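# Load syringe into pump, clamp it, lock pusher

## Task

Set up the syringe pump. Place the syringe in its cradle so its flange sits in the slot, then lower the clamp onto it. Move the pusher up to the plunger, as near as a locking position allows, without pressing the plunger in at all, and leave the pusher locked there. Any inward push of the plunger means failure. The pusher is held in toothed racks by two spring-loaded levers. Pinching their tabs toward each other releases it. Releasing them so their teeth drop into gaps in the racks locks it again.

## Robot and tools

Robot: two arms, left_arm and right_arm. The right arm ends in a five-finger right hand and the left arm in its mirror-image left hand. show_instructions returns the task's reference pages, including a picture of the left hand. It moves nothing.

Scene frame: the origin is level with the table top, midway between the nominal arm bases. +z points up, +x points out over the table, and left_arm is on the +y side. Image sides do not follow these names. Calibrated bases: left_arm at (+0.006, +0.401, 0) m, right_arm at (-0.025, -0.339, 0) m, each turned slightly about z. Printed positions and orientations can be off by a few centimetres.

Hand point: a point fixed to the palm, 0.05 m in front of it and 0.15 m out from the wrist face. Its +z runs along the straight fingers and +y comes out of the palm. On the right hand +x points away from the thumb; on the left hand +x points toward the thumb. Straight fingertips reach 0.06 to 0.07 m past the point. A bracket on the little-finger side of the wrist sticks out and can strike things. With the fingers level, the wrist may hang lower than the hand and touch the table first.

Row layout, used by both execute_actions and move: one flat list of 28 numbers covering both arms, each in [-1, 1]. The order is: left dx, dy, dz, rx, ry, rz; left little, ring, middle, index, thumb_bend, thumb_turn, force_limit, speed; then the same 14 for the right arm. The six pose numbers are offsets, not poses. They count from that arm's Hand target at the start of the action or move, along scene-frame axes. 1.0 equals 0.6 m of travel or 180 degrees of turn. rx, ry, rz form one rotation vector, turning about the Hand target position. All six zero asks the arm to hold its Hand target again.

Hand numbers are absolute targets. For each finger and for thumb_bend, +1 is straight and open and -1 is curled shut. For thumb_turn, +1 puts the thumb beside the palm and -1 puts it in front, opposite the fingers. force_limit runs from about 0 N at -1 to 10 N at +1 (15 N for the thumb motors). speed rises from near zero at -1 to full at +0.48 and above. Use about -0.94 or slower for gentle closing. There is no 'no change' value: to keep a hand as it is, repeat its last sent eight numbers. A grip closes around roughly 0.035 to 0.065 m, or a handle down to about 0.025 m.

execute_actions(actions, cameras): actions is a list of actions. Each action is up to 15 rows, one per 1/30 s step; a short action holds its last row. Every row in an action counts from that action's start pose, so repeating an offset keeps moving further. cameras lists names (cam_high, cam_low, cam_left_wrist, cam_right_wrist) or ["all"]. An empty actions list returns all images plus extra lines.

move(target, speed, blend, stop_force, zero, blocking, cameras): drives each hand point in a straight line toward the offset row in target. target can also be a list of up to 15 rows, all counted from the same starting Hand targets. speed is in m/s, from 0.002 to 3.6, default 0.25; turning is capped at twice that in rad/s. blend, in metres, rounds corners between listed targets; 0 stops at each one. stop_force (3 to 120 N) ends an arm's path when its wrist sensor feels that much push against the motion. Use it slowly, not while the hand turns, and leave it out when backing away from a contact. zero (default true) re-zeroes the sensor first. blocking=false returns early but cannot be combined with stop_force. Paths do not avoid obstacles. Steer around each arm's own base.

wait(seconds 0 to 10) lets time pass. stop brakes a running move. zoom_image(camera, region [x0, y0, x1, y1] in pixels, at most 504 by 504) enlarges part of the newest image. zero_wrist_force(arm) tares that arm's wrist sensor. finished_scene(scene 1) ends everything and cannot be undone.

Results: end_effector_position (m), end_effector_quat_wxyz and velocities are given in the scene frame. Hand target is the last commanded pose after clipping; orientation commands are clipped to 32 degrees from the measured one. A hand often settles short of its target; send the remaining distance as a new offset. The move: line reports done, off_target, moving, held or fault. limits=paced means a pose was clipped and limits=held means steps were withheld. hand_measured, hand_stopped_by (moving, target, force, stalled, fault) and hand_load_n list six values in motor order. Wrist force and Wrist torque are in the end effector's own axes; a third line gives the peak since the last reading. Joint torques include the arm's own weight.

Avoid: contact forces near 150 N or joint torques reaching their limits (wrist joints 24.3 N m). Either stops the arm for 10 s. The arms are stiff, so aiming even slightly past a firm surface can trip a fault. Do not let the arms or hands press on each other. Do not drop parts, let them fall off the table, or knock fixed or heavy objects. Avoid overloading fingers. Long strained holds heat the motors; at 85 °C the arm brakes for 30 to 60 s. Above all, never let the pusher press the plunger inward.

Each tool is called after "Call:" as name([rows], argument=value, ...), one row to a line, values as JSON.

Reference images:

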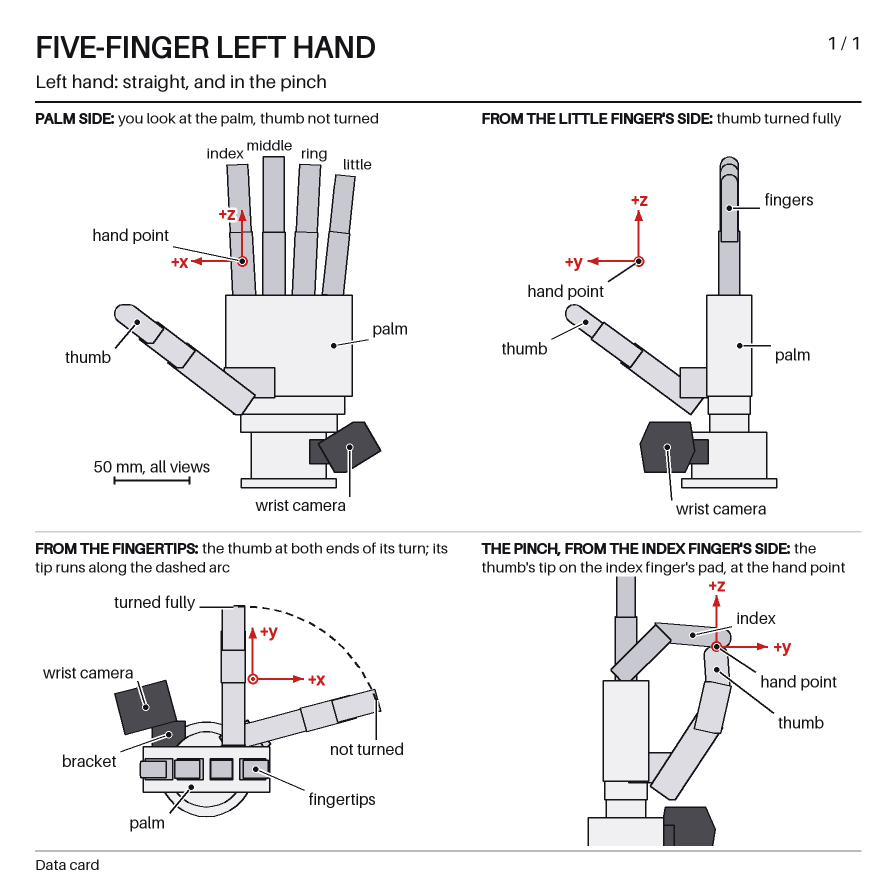

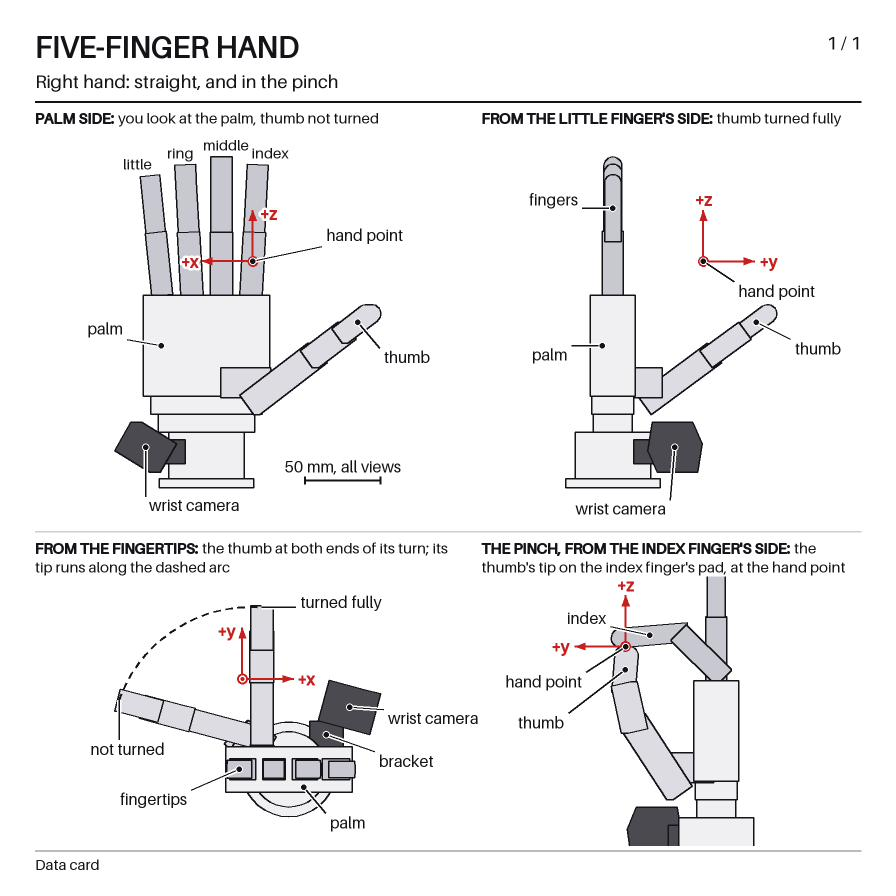

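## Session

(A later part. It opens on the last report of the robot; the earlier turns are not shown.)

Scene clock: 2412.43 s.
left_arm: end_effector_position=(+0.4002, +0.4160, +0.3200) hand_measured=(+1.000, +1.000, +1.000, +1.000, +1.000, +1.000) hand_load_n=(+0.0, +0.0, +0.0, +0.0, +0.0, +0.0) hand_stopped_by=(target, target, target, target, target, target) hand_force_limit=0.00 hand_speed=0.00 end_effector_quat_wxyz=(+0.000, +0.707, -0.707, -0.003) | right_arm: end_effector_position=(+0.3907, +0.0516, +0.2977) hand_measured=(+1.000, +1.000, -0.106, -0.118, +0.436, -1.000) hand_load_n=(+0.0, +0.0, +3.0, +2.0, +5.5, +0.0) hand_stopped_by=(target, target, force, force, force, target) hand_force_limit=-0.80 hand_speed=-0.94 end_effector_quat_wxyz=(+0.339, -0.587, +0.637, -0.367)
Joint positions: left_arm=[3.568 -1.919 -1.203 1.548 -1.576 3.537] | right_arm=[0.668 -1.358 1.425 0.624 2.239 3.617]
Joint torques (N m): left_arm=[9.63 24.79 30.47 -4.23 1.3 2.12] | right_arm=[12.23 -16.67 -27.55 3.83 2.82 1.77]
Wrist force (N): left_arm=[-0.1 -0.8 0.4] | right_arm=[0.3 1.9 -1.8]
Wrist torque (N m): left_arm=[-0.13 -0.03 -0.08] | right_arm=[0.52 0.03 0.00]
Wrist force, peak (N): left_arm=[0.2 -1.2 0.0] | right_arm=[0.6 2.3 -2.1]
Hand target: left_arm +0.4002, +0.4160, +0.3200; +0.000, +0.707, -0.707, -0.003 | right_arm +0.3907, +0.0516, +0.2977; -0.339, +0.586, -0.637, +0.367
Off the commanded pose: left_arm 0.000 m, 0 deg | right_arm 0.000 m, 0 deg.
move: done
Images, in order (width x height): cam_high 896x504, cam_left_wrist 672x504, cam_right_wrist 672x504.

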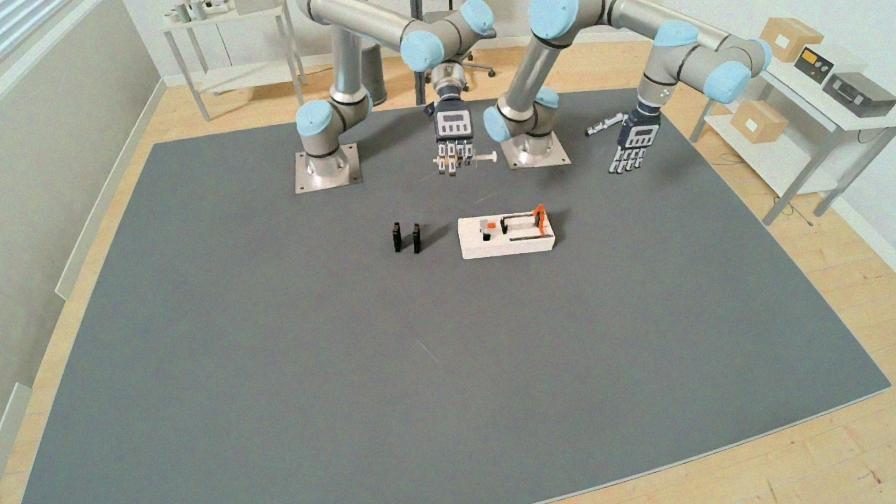

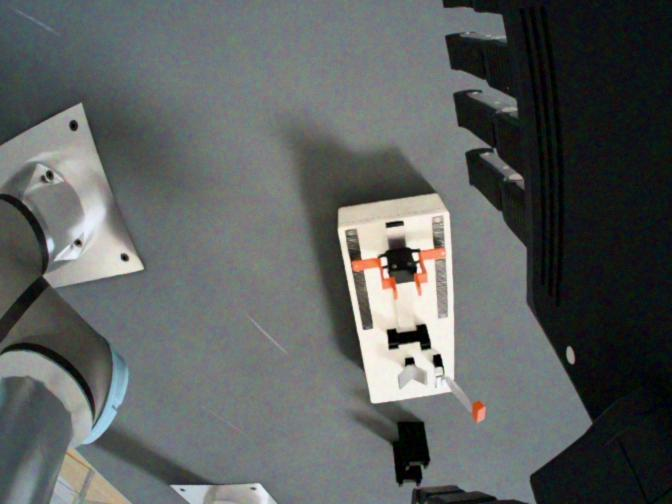

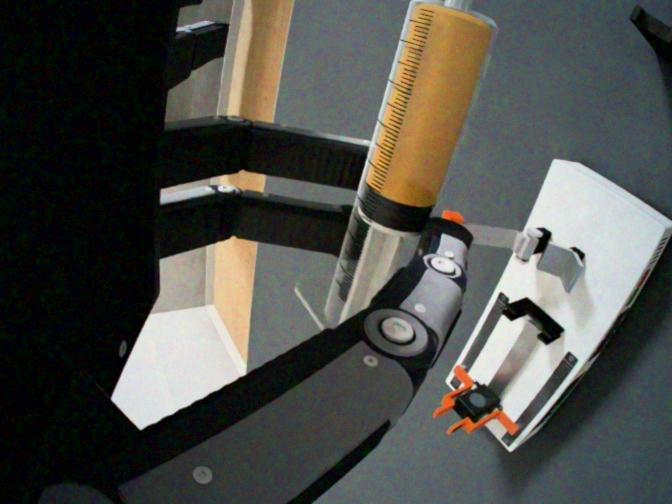

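Call:
move(target=[0,0,0,0,0,0, 1,1,1,1,1,1,0,0, 0.03,0.09,-0.1,0,0,0,-0.95,-0.95,-0.2,-0.25,-0.1,-1,-0.8,-0.5], speed=0.1, cameras=["cam_right_wrist","cam_low","cam_left_wrist","cam_high"])

Scene clock: 2518.17 s.
left_arm: end_effector_position=(+0.4002, +0.4160, +0.3200) hand_measured=(+1.000, +1.000, +1.000, +1.000, +1.000, +1.000) hand_load_n=(+0.0, +0.0, +0.0, +0.0, +0.0, +0.0) hand_stopped_by=(target, target, target, target, target, target) hand_force_limit=0.00 hand_speed=0.00 end_effector_quat_wxyz=(+0.000, +0.707, -0.707, -0.003) | right_arm: end_effector_position=(+0.4087, +0.1056, +0.2378) hand_measured=(-0.238, -0.146, -0.106, -0.118, +0.436, -1.000) hand_load_n=(+2.5, +1.5, +0.0, +4.5, +9.5, +5.0) hand_stopped_by=(force, force, force, force, force, target) hand_force_limit=-0.80 hand_speed=-0.50 end_effector_quat_wxyz=(+0.339, -0.586, +0.637, -0.367)
Joint positions: left_arm=[3.568 -1.919 -1.203 1.548 -1.576 3.537] | right_arm=[0.73 -1.196 1.371 0.549 2.286 3.668]
Joint torques (N m): left_arm=[8.87 24.08 29.76 -4.18 1.21 2.22] | right_arm=[11.02 -21.08 -28.31 -2.07 2.43 1.67]
Wrist force (N): left_arm=[0.1 -0.8 -0.4] | right_arm=[0.2 1.8 -1.8]
Wrist torque (N m): left_arm=[-0.11 -0.07 -0.07] | right_arm=[0.49 0.03 -0.01]
Wrist force, peak (N): left_arm=[0.1 -1.1 0.0] | right_arm=[0.1 2.3 -2.1]
Hand target: left_arm +0.4002, +0.4160, +0.3200; +0.000, +0.707, -0.707, -0.003 | right_arm +0.4087, +0.1056, +0.2377; -0.339, +0.586, -0.637, +0.367
Off the commanded pose: left_arm 0.000 m, 0 deg | right_arm 0.000 m, 0 deg.
move: done

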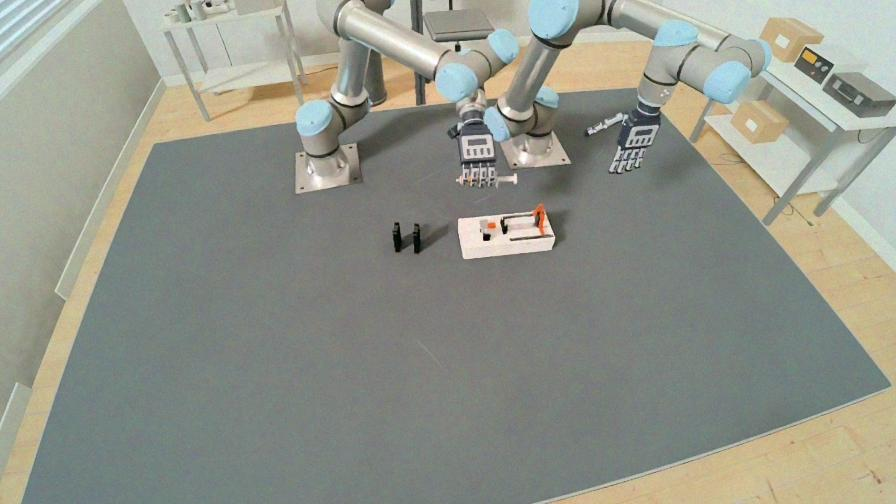

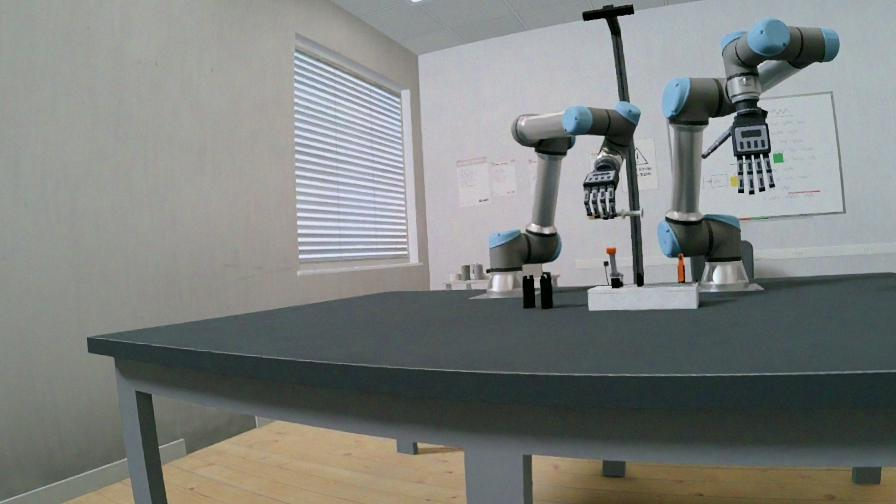

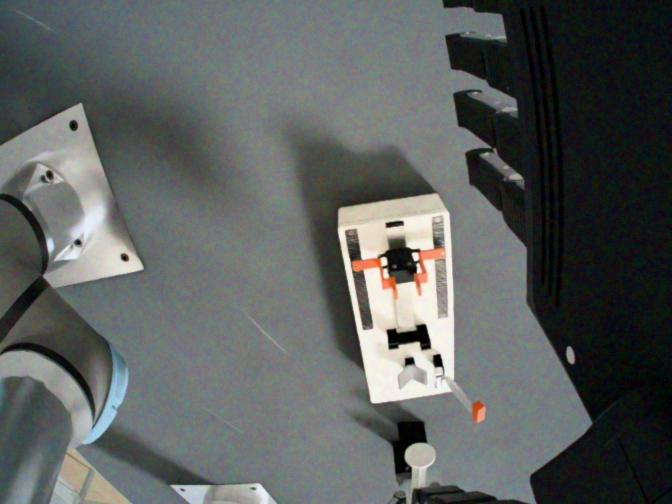

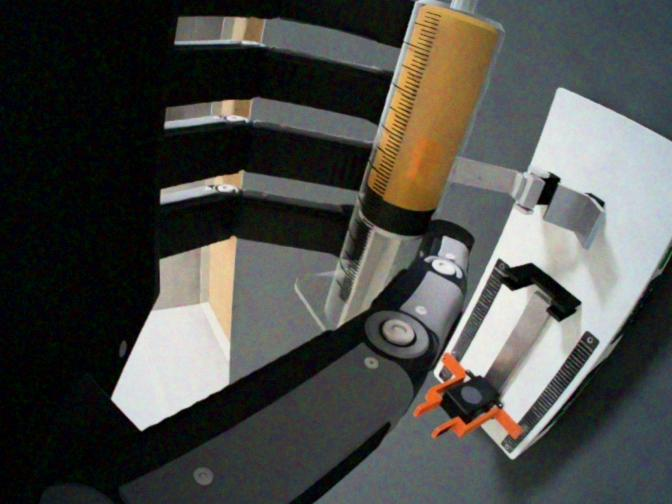

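Call:
execute_actions([
  [[0,0,0,0,0,0,1,1,1,1,1,1,0,0,0,0,0,0,0,0,-0.1,-0.95,-0.2,-0.25,-0.1,-1,-0.8,-0.94]],
], cameras=["cam_right_wrist"])

Scene clock: 2529.97 s.
left_arm: end_effector_position=(+0.4002, +0.4160, +0.3200) hand_measured=(+1.000, +1.000, +1.000, +1.000, +1.000, +1.000) hand_load_n=(+0.0, +0.0, +0.0, +0.0, +0.0, +0.0) hand_stopped_by=(target, target, target, target, target, target) hand_force_limit=0.00 hand_speed=0.00 end_effector_quat_wxyz=(+0.000, +0.707, -0.707, -0.003) | right_arm: end_effector_position=(+0.4087, +0.1056, +0.2377) hand_measured=(-0.100, -0.146, -0.106, -0.118, +0.436, -1.000) hand_load_n=(+0.0, +5.0, +0.0, +3.5, +9.0, +3.0) hand_stopped_by=(target, force, force, force, force, target) hand_force_limit=-0.80 hand_speed=-0.94 end_effector_quat_wxyz=(+0.339, -0.586, +0.637, -0.367)
Joint positions: left_arm=[3.568 -1.919 -1.203 1.548 -1.576 3.537] | right_arm=[0.73 -1.196 1.371 0.549 2.286 3.669]
Joint torques (N m): left_arm=[9.29 24.2 29.66 -4.13 1.42 2.18] | right_arm=[11.87 -21.28 -27.31 -1.78 2.62 1.81]
Wrist force (N): left_arm=[0.0 -0.7 0.0] | right_arm=[0.5 1.8 -1.9]
Wrist torque (N m): left_arm=[-0.11 -0.04 -0.08] | right_arm=[0.49 0.00 0.00]
Wrist force, peak (N): left_arm=[0.1 -1.1 0.6] | right_arm=[0.3 2.0 -2.4]
Hand target: left_arm +0.4002, +0.4160, +0.3200; +0.000, +0.707, -0.707, -0.003 | right_arm +0.4087, +0.1056, +0.2377; -0.339, +0.586, -0.637, +0.367
Off the commanded pose: left_arm 0.000 m, 0 deg | right_arm 0.000 m, 0 deg.
Images, in order (width x height): cam_right_wrist 672x504.

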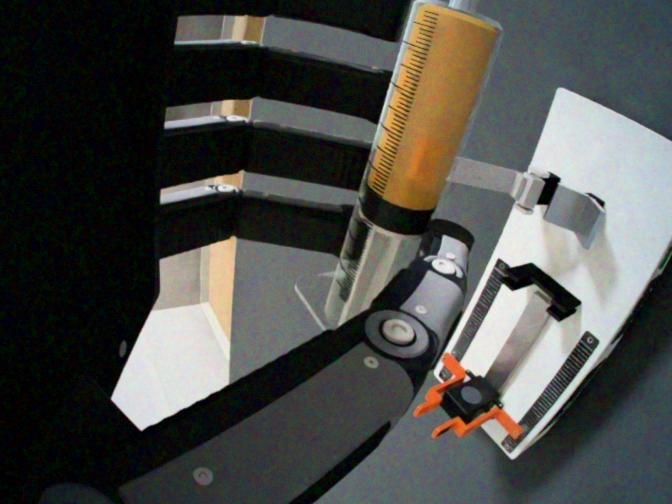

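Call:
execute_actions([
  [[0,0,0,0,0,0,1,1,1,1,1,1,0,0,0,0,0,0,0,0,0.3,-0.1,-0.2,-0.25,-0.1,-1,-0.8,-0.94]],
  [[0,0,0,0,0,0,1,1,1,1,1,1,0,0,0,0,0,0,0,0,0.3,-0.05,-0.2,-0.25,-0.1,-1,-0.8,-0.94]],
], cameras=["cam_right_wrist"])

Scene clock: 2539.17 s.
left_arm: end_effector_position=(+0.4002, +0.4160, +0.3200) hand_measured=(+1.000, +1.000, +1.000, +1.000, +1.000, +1.000) hand_load_n=(+0.0, +0.0, +0.0, +0.0, +0.0, +0.0) hand_stopped_by=(target, target, target, target, target, target) hand_force_limit=0.00 hand_speed=0.00 end_effector_quat_wxyz=(+0.000, +0.707, -0.707, -0.003) | right_arm: end_effector_position=(+0.4087, +0.1056, +0.2377) hand_measured=(+0.300, -0.050, -0.106, -0.118, +0.436, -1.000) hand_load_n=(+0.0, +0.0, +1.5, +2.0, +4.0, -1.0) hand_stopped_by=(target, target, force, force, force, target) hand_force_limit=-0.80 hand_speed=-0.94 end_effector_quat_wxyz=(+0.339, -0.586, +0.637, -0.367)
Joint positions: left_arm=[3.568 -1.919 -1.203 1.548 -1.576 3.537] | right_arm=[0.73 -1.196 1.371 0.549 2.286 3.669]
Joint torques (N m): left_arm=[8.37 24.13 29.72 -4.07 1.38 2.11] | right_arm=[11.92 -21.46 -27.54 -0.32 2.43 1.85]
Wrist force (N): left_arm=[0.4 -0.6 0.2] | right_arm=[0.4 1.7 -1.9]
Wrist torque (N m): left_arm=[-0.11 -0.10 -0.05] | right_arm=[0.48 0.02 -0.01]
Wrist force, peak (N): left_arm=[0.7 -1.1 0.0] | right_arm=[0.0 1.9 -2.5]
Hand target: left_arm +0.4002, +0.4160, +0.3200; +0.000, +0.707, -0.707, -0.003 | right_arm +0.4087, +0.1056, +0.2377; -0.339, +0.586, -0.637, +0.367
Off the commanded pose: left_arm 0.000 m, 0 deg | right_arm 0.000 m, 0 deg.
Images, in order (width x height): cam_right_wrist 672x504.

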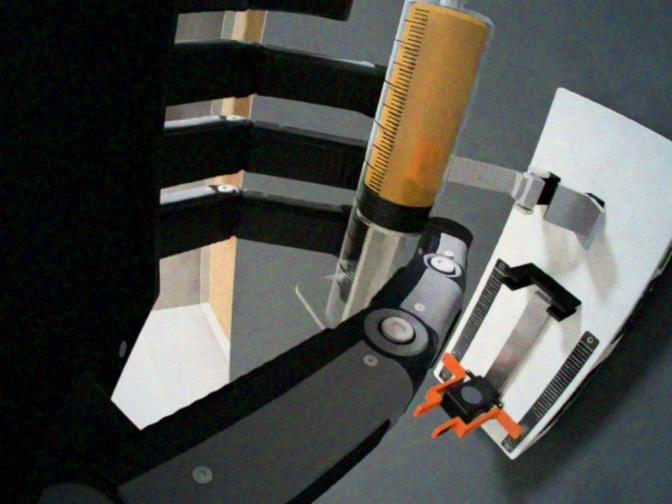

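Call:
move([
  [0,0,0,0,0,0, 1,1,1,1,1,1,0,0, -0.03,-0.09,0.1,0,0,0,1,1,-0.2,-0.25,-0.1,-1,-0.8,-0.94],
  [0,0,0,0,0,0, 1,1,1,1,1,1,0,0, -0.04,-0.17,0.1,0,0,0.311,1,1,-0.2,-0.25,-0.1,-1,-0.8,-0.94],
  [0,0,0,0,0,0, 1,1,1,1,1,1,0,0, -0.05,-0.23,0.1,0,0,0.622,1,1,-0.2,-0.25,-0.1,-1,-0.8,-0.94],
  [0,0,0,0,0,0, 1,1,1,1,1,1,0,0, -0.07,-0.31,0.1,0,0,0.9317,1,1,-0.2,-0.25,-0.1,-1,-0.8,-0.94],
], speed=0.28, blend=0.02, cameras=["cam_right_wrist","cam_low"])

Scene clock: 2620.40 s.
left_arm: end_effector_position=(+0.4002, +0.4160, +0.3200) hand_measured=(+1.000, +1.000, +1.000, +1.000, +1.000, +1.000) hand_load_n=(+0.0, +0.0, +0.0, +0.0, +0.0, +0.0) hand_stopped_by=(target, target, target, target, target, target) hand_force_limit=0.00 hand_speed=0.00 end_effector_quat_wxyz=(+0.000, +0.707, -0.707, -0.003) | right_arm: end_effector_position=(+0.3667, -0.0804, +0.2977) hand_measured=(+1.000, +1.000, -0.106, -0.118, +0.436, -1.000) hand_load_n=(+0.0, -0.5, +1.5, +2.5, +4.0, -1.0) hand_stopped_by=(target, target, force, force, force, target) hand_force_limit=-0.80 hand_speed=-0.94 end_effector_quat_wxyz=(-0.401, +0.696, +0.515, -0.298)
Joint positions: left_arm=[3.568 -1.919 -1.203 1.548 -1.576 3.537] | right_arm=[0.12 -0.843 1.072 2.34 1.173 0.247]
Joint torques (N m): left_arm=[8.26 24.56 29.19 -4.02 1.33 2.15] | right_arm=[11.92 -31.45 -24.98 5.58 1.61 -1.66]
Wrist force (N): left_arm=[0.4 -0.9 0.2] | right_arm=[0.7 1.4 -1.9]
Wrist torque (N m): left_arm=[-0.15 -0.10 -0.04] | right_arm=[0.43 -0.05 0.11]
Wrist force, peak (N): left_arm=[0.2 -1.1 0.3] | right_arm=[0.1 2.3 -2.2]
Hand target: left_arm +0.4002, +0.4160, +0.3200; +0.000, +0.707, -0.707, -0.003 | right_arm +0.3667, -0.0804, +0.2977; -0.401, +0.696, +0.515, -0.298
Off the commanded pose: left_arm 0.000 m, 0 deg | right_arm 0.000 m, 0 deg.
move: done
Images, in order (width x height): cam_low 896x504, cam_right_wrist 672x504.

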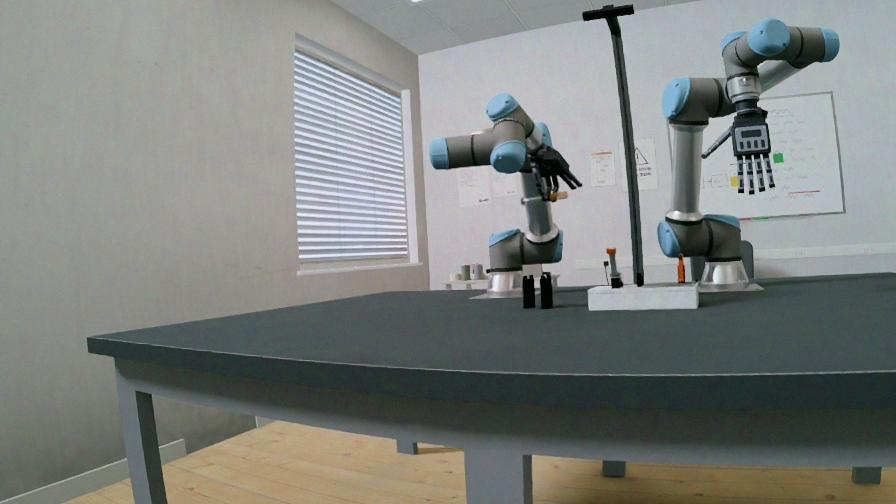

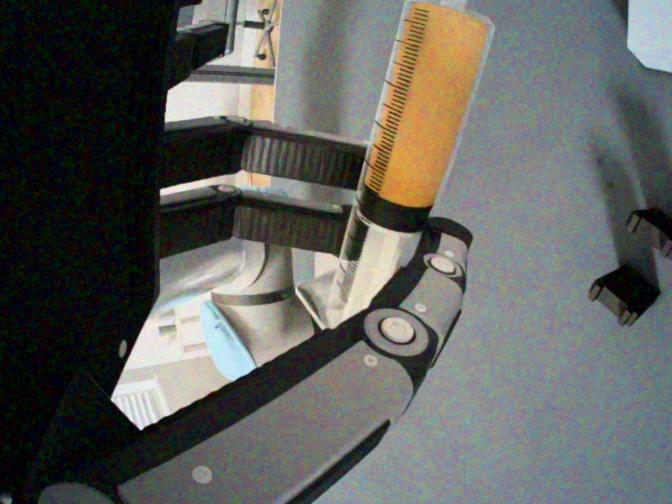

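Call:
move(target=[0,0,0,0,0,0, 1,1,1,1,1,1,0,0, 0.02,-0.09,-0.28,0,0,0,1,1,-0.2,-0.25,-0.1,-1,-0.8,-0.94], speed=0.12)

Call:
move(target=[0,0,0,0,0,0, 1,1,1,1,1,1,0,0, 0,0,-0.0417,0,0,0,1,1,-0.2,-0.25,-0.1,-1,-0.8,-0.94], speed=0.04, cameras=["cam_right_wrist","cam_low"])

Call:
zoom_image(camera="cam_low", region=[500, 240, 580, 320])

Scene clock: 2633.33 s.
left_arm: end_effector_position=(+0.4002, +0.4160, +0.3200) hand_measured=(+1.000, +1.000, +1.000, +1.000, +1.000, +1.000) hand_load_n=(+0.0, +0.0, +0.0, +0.0, +0.0, +0.0) hand_stopped_by=(target, target, target, target, target, target) hand_force_limit=0.00 hand_speed=0.00 end_effector_quat_wxyz=(+0.000, +0.707, -0.707, -0.003) | right_arm: end_effector_position=(+0.3787, -0.1343, +0.1298) hand_measured=(+1.000, +1.000, -0.106, -0.118, +0.436, -1.000) hand_load_n=(+0.0, -0.5, +2.0, +2.5, +4.0, -1.0) hand_stopped_by=(target, target, force, force, force, target) hand_force_limit=-0.80 hand_speed=-0.94 end_effector_quat_wxyz=(-0.401, +0.696, +0.515, -0.298)
Joint positions: left_arm=[3.568 -1.919 -1.203 1.548 -1.576 3.537] | right_arm=[0.03 -0.695 1.267 2.014 1.249 0.195]
Joint torques (N m): left_arm=[8.42 24.67 28.85 -3.96 1.41 2.14] | right_arm=[-12.07 -34.78 -4.16 -0.31 1.6 -1.65]
Wrist force (N): left_arm=[0.3 -0.6 -0.2] | right_arm=[0.6 1.6 -1.8]
Wrist torque (N m): left_arm=[-0.08 -0.10 -0.07] | right_arm=[0.45 -0.04 0.10]
Wrist force, peak (N): left_arm=[0.4 -1.2 0.0] | right_arm=[0.1 2.6 -1.8]
Hand target: left_arm +0.4002, +0.4160, +0.3200; +0.000, +0.707, -0.707, -0.003 | right_arm +0.3787, -0.1344, +0.1297; -0.401, +0.696, +0.515, -0.298
Off the commanded pose: left_arm 0.000 m, 0 deg | right_arm 0.000 m, 0 deg.
move: done

Scene clock: 2634.33 s.
left_arm: end_effector_position=(+0.4002, +0.4160, +0.3200) hand_measured=(+1.000, +1.000, +1.000, +1.000, +1.000, +1.000) hand_load_n=(+0.0, +0.0, +0.0, +0.0, +0.0, +0.5) hand_stopped_by=(target, target, target, target, target, target) hand_force_limit=0.00 hand_speed=0.00 end_effector_quat_wxyz=(+0.000, +0.707, -0.707, -0.003) | right_arm: end_effector_position=(+0.3787, -0.1344, +0.1048) hand_measured=(+1.000, +1.000, -0.106, -0.118, +0.436, -1.000) hand_load_n=(+0.0, +0.0, +2.0, +2.5, +4.0, -1.5) hand_stopped_by=(target, target, force, force, force, target) hand_force_limit=-0.80 hand_speed=-0.94 end_effector_quat_wxyz=(-0.401, +0.696, +0.515, -0.298)
Joint positions: left_arm=[3.568 -1.919 -1.203 1.548 -1.576 3.537] | right_arm=[0.03 -0.66 1.274 1.973 1.249 0.195]
Joint torques (N m): left_arm=[8.62 24.61 29.11 -3.94 1.41 2.13] | right_arm=[-10.74 -35.25 -3.81 -0.03 1.47 -1.53]
Wrist force (N): left_arm=[0.2 -0.7 -0.1] | right_arm=[0.5 1.4 -1.7]
Wrist torque (N m): left_arm=[-0.10 -0.08 -0.07] | right_arm=[0.41 -0.03 0.09]
Wrist force, peak (N): left_arm=[0.5 -0.9 0.0] | right_arm=[0.6 1.9 -2.1]
Hand target: left_arm +0.4002, +0.4160, +0.3200; +0.000, +0.707, -0.707, -0.003 | right_arm +0.3787, -0.1344, +0.1047; -0.401, +0.696, +0.515, -0.298
Off the commanded pose: left_arm 0.000 m, 0 deg | right_arm 0.000 m, 0 deg.
move: done
Images, in order (width x height): cam_low 896x504, cam_right_wrist 672x504.

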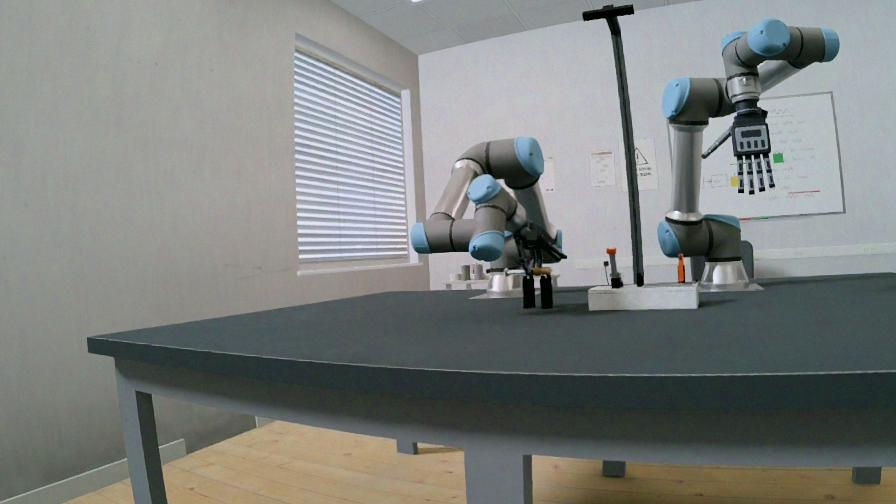

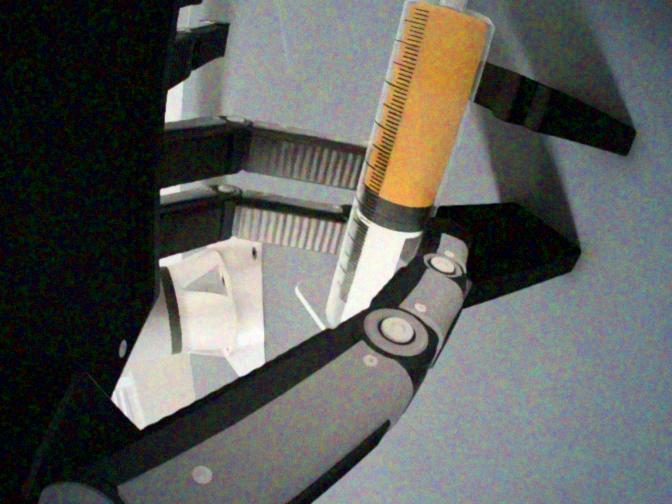

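Scaled by 6.300 from the camera's 896x504 image, which has a finer 1280x720 frame.

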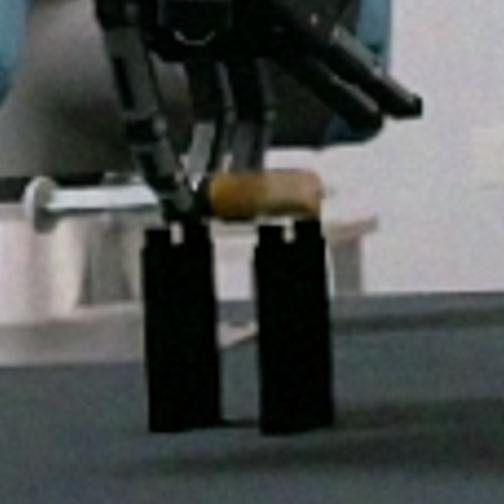

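Call:
move(target=[0,0,0,0,0,0, 1,1,1,1,1,1,0,0, 0,0,-0.013,0,0,0,1,1,-0.2,-0.25,-0.1,-1,-0.8,-0.94], speed=0.02, cameras=["cam_low"])

Call:
zoom_image(camera="cam_low", region=[500, 240, 580, 320])

Scene clock: 2643.33 s.
left_arm: end_effector_position=(+0.4002, +0.4160, +0.3200) hand_measured=(+1.000, +1.000, +1.000, +1.000, +1.000, +1.000) hand_load_n=(+0.0, +0.0, +0.0, +0.0, +0.0, +0.0) hand_stopped_by=(target, target, target, target, target, target) hand_force_limit=0.00 hand_speed=0.00 end_effector_quat_wxyz=(+0.000, +0.707, -0.707, -0.003) | right_arm: end_effector_position=(+0.3779, -0.1344, +0.0990) hand_measured=(+1.000, +1.000, -0.106, -0.118, +0.436, -1.000) hand_load_n=(+0.0, +0.0, +0.5, -12.0, +7.0, -3.0) hand_stopped_by=(target, target, force, force, force, target) hand_force_limit=-0.80 hand_speed=-0.94 end_effector_quat_wxyz=(-0.403, +0.695, +0.513, -0.301)
Joint positions: left_arm=[3.568 -1.919 -1.203 1.548 -1.576 3.537] | right_arm=[0.03 -0.649 1.276 1.968 1.249 0.195]
Joint torques (N m): left_arm=[8.63 25.59 29.27 -3.99 1.25 2.22] | right_arm=[-4.89 -12 0.97 -9.58 3.3 -1.87]
Wrist force (N): left_arm=[0.1 -0.8 0.3] | right_arm=[6.8 -55.4 -29.5]
Wrist torque (N m): left_arm=[-0.13 -0.06 -0.07] | right_arm=[0.37 0.10 -0.05]
Wrist force, peak (N): left_arm=[0.3 -1.1 0.3] | right_arm=[3.6 -65.9 -29.9]
Hand target: left_arm +0.4002, +0.4160, +0.3200; +0.000, +0.707, -0.707, -0.003 | right_arm +0.3787, -0.1344, +0.0969; -0.401, +0.696, +0.515, -0.298
Off the commanded pose: left_arm 0.000 m, 0 deg | right_arm 0.002 m, 0 deg.
move: done
Images, in order (width x height): cam_low 896x504.

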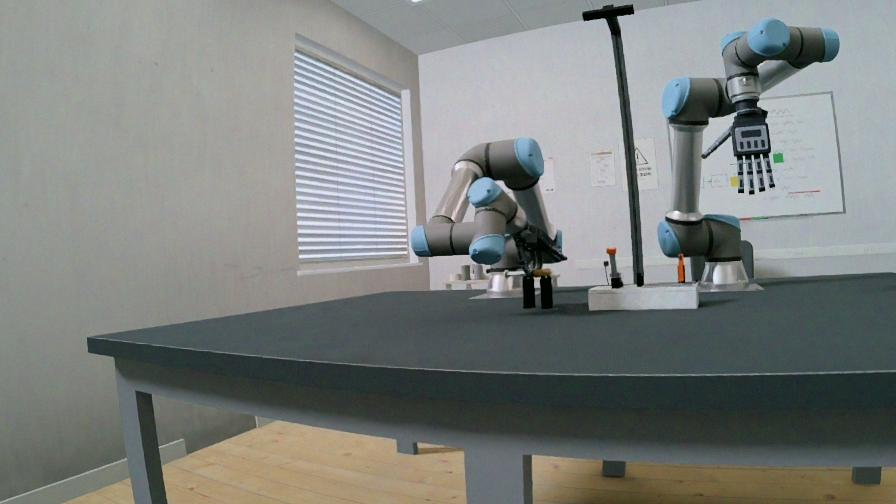

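Scaled by 6.300 from the camera's 896x504 image, which has a finer 1280x720 frame.

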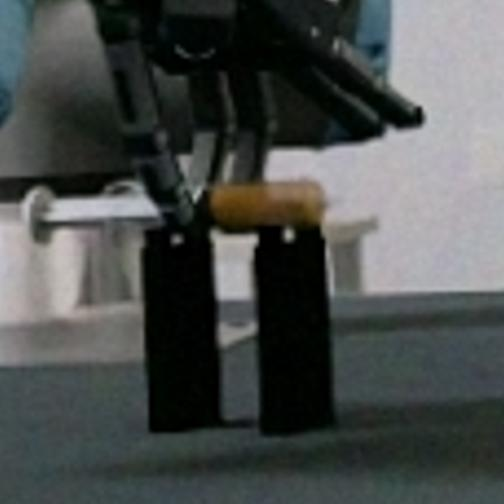

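Call:
move(target=[0,0,0,0,0,0, 1,1,1,1,1,1,0,0, 0,0,0.0062,0,0,0,1,1,-0.2,-0.25,-0.1,-1,-0.8,-0.94], speed=0.02, cameras=["cam_low","cam_right_wrist"])

Call:
zoom_image(camera="cam_low", region=[500, 240, 580, 320])

Scene clock: 2650.53 s.
left_arm: end_effector_position=(+0.4002, +0.4160, +0.3200) hand_measured=(+1.000, +1.000, +1.000, +1.000, +1.000, +1.000) hand_load_n=(+0.0, +0.0, +0.0, +0.0, +0.0, +0.0) hand_stopped_by=(target, target, target, target, target, target) hand_force_limit=0.00 hand_speed=0.00 end_effector_quat_wxyz=(+0.000, +0.707, -0.707, -0.003) | right_arm: end_effector_position=(+0.3787, -0.1344, +0.1005) hand_measured=(+1.000, +1.000, -0.106, -0.118, +0.436, -1.000) hand_load_n=(+0.0, +0.0, +1.5, -0.5, +3.0, +0.0) hand_stopped_by=(target, target, force, force, force, target) hand_force_limit=-0.80 hand_speed=-0.94 end_effector_quat_wxyz=(-0.402, +0.696, +0.515, -0.298)
Joint positions: left_arm=[3.568 -1.919 -1.203 1.548 -1.576 3.537] | right_arm=[0.03 -0.654 1.275 1.966 1.25 0.195]
Joint torques (N m): left_arm=[8.7 25.19 29.48 -3.81 1.35 2.05] | right_arm=[1.37 -45.97 -21.81 -6.44 1.69 -0.79]
Wrist force (N): left_arm=[0.0 -0.7 0.0] | right_arm=[0.1 -24.2 -10.1]
Wrist torque (N m): left_arm=[-0.11 -0.04 -0.08] | right_arm=[0.02 0.05 -0.06]
Wrist force, peak (N): left_arm=[0.6 -1.1 0.0] | right_arm=[7.0 -55.8 -29.4]
Hand target: left_arm +0.4002, +0.4160, +0.3200; +0.000, +0.707, -0.707, -0.003 | right_arm +0.3787, -0.1344, +0.1006; -0.401, +0.696, +0.515, -0.298
Off the commanded pose: left_arm 0.000 m, 0 deg | right_arm 0.000 m, 0 deg.
move: done
Images, in order (width x height): cam_low 896x504, cam_right_wrist 672x504.

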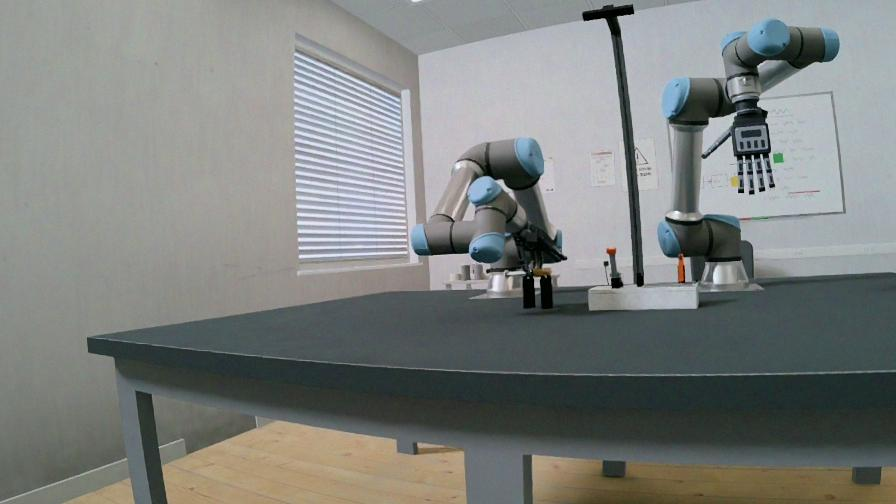

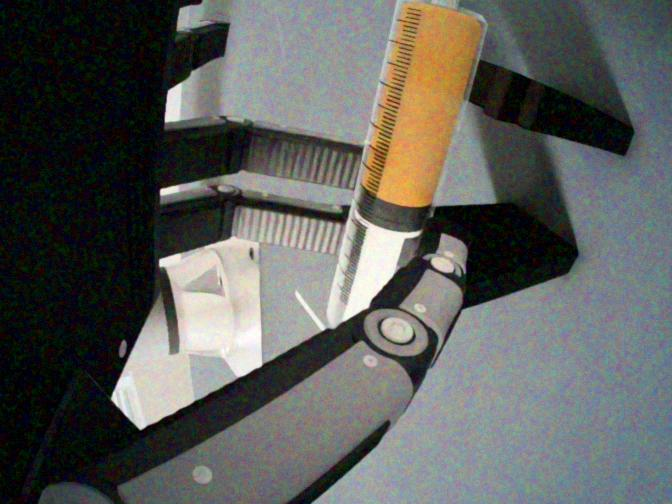

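Scaled by 6.300 from the camera's 896x504 image, which has a finer 1280x720 frame.

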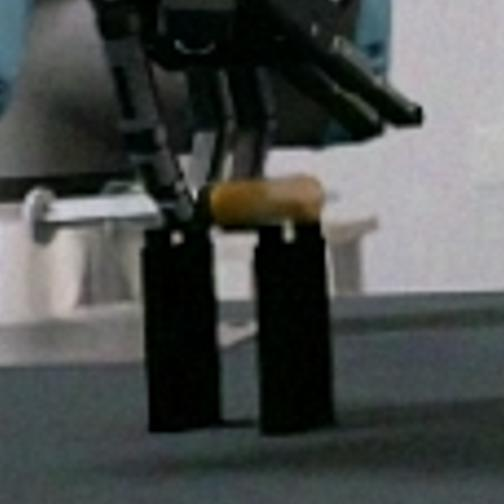

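Call:
move(target=[0,0,0,0,0,0, 1,1,1,1,1,1,0,0, 0,0,0.001,0,0,0,1,1,-0.2,-0.25,0.7,-1,-0.8,-0.94], speed=0.02, cameras=["cam_low","cam_right_wrist"])

Call:
zoom_image(camera="cam_low", region=[500, 240, 580, 320])

Scene clock: 2705.87 s.
left_arm: end_effector_position=(+0.4002, +0.4160, +0.3200) hand_measured=(+1.000, +1.000, +1.000, +1.000, +1.000, +1.000) hand_load_n=(+0.0, +0.0, +0.0, +0.0, +0.0, +0.0) hand_stopped_by=(target, target, target, target, target, target) hand_force_limit=0.00 hand_speed=0.00 end_effector_quat_wxyz=(+0.000, +0.707, -0.707, -0.003) | right_arm: end_effector_position=(+0.3787, -0.1344, +0.1012) hand_measured=(+1.000, +1.000, -0.106, -0.118, +0.700, -1.000) hand_load_n=(+0.0, +0.0, +0.0, +1.0, +0.0, +0.0) hand_stopped_by=(target, target, force, force, target, target) hand_force_limit=-0.80 hand_speed=-0.94 end_effector_quat_wxyz=(-0.401, +0.696, +0.515, -0.298)
Joint positions: left_arm=[3.568 -1.919 -1.203 1.548 -1.576 3.537] | right_arm=[0.03 -0.655 1.275 1.967 1.249 0.195]
Joint torques (N m): left_arm=[8.48 25.78 29.1 -3.61 1.04 2.16] | right_arm=[8.11 -51.21 -23.02 3.07 -0.57 1.24]
Wrist force (N): left_arm=[0.0 -0.5 0.0] | right_arm=[-0.4 -9.4 -3.9]
Wrist torque (N m): left_arm=[-0.08 -0.06 -0.08] | right_arm=[0.26 0.02 0.01]
Wrist force, peak (N): left_arm=[0.1 -1.2 0.0] | right_arm=[-0.1 -23.8 -9.9]
Hand target: left_arm +0.4002, +0.4160, +0.3200; +0.000, +0.707, -0.707, -0.003 | right_arm +0.3787, -0.1344, +0.1012; -0.401, +0.696, +0.515, -0.298
Off the commanded pose: left_arm 0.000 m, 0 deg | right_arm 0.000 m, 0 deg.
move: done
Images, in order (width x height): cam_low 896x504, cam_right_wrist 672x504.

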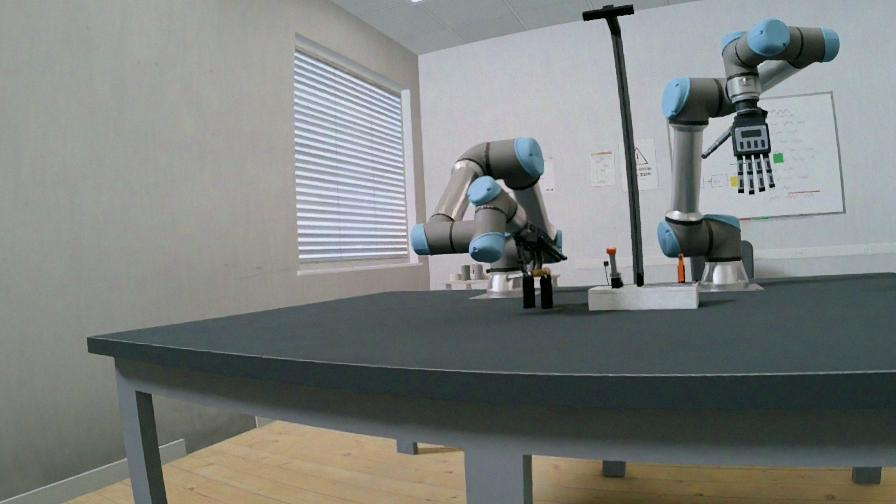

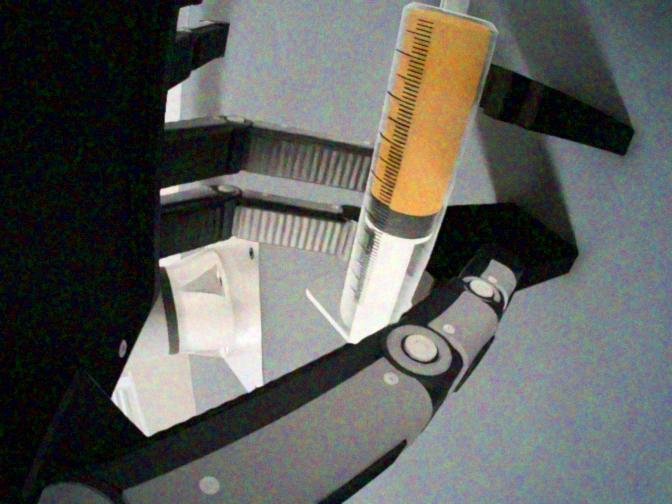

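Scaled by 6.300 from the camera's 896x504 image, which has a finer 1280x720 frame.

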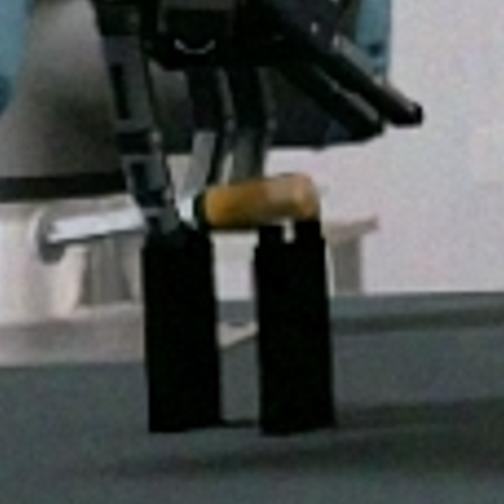

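Call:
wait(seconds=0.1, cameras=["cam_left_wrist"])

Call:
zoom_image(camera="cam_left_wrist", region=[360, 400, 460, 504])

Call:
zoom_image(camera="cam_right_wrist", region=[330, 0, 530, 350])

Scene clock: 2716.00 s.
left_arm: end_effector_position=(+0.4002, +0.4160, +0.3200) hand_measured=(+1.000, +1.000, +1.000, +1.000, +1.000, +1.000) hand_load_n=(+0.0, +0.0, +0.0, +0.0, +0.0, +0.0) hand_stopped_by=(target, target, target, target, target, target) hand_force_limit=0.00 hand_speed=0.00 end_effector_quat_wxyz=(+0.000, +0.707, -0.707, -0.003) | right_arm: end_effector_position=(+0.3787, -0.1344, +0.1012) hand_measured=(+1.000, +1.000, -0.106, -0.118, +0.700, -1.000) hand_load_n=(-0.5, +0.0, +0.0, +1.0, +0.0, +0.0) hand_stopped_by=(target, target, force, force, target, target) hand_force_limit=-0.80 hand_speed=-0.94 end_effector_quat_wxyz=(-0.401, +0.696, +0.515, -0.298)
Joint positions: left_arm=[3.568 -1.919 -1.203 1.548 -1.576 3.537] | right_arm=[0.03 -0.655 1.275 1.967 1.249 0.195]
Joint torques (N m): left_arm=[8.32 24.16 28.56 -3.84 1.31 2.1] | right_arm=[9.38 -51.73 -22.63 3.1 -0.5 1.22]
Wrist force (N): left_arm=[0.1 -0.6 -0.2] | right_arm=[-0.3 -9.5 -3.8]
Wrist torque (N m): left_arm=[-0.08 -0.07 -0.07] | right_arm=[0.24 0.00 0.01]
Wrist force, peak (N): left_arm=[0.3 -1.2 0.0] | right_arm=[-0.4 -9.9 -4.1]
Hand target: left_arm +0.4002, +0.4160, +0.3200; +0.000, +0.707, -0.707, -0.003 | right_arm +0.3787, -0.1344, +0.1012; -0.401, +0.696, +0.515, -0.298
Off the commanded pose: left_arm 0.000 m, 0 deg | right_arm 0.000 m, 0 deg.
wait: 0.10 s; at rest from the start
Images, in order (width x height): cam_left_wrist 672x504.

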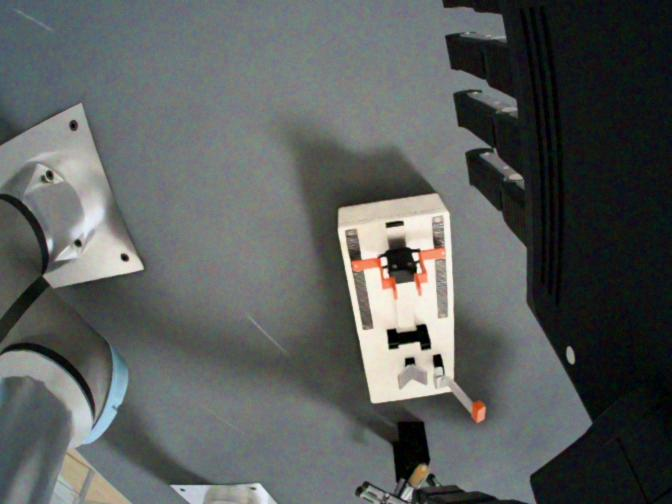

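Scaled by 4.846 from the camera's 672x504 image, which has a finer 960x720 frame.

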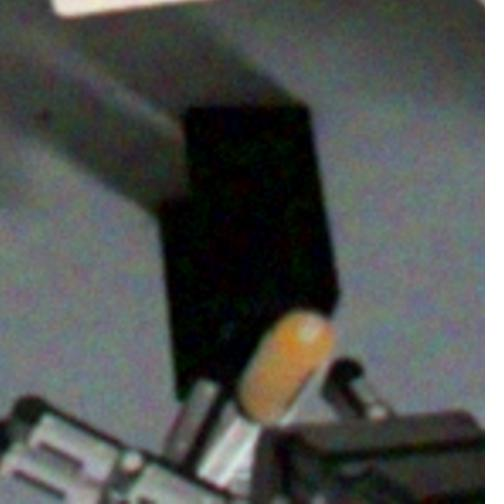

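This scene's latest camera images include none from cam_right_wrist. They are from: cam_left_wrist. cam_right_wrist's image comes with the result of a call that names it in "cameras".


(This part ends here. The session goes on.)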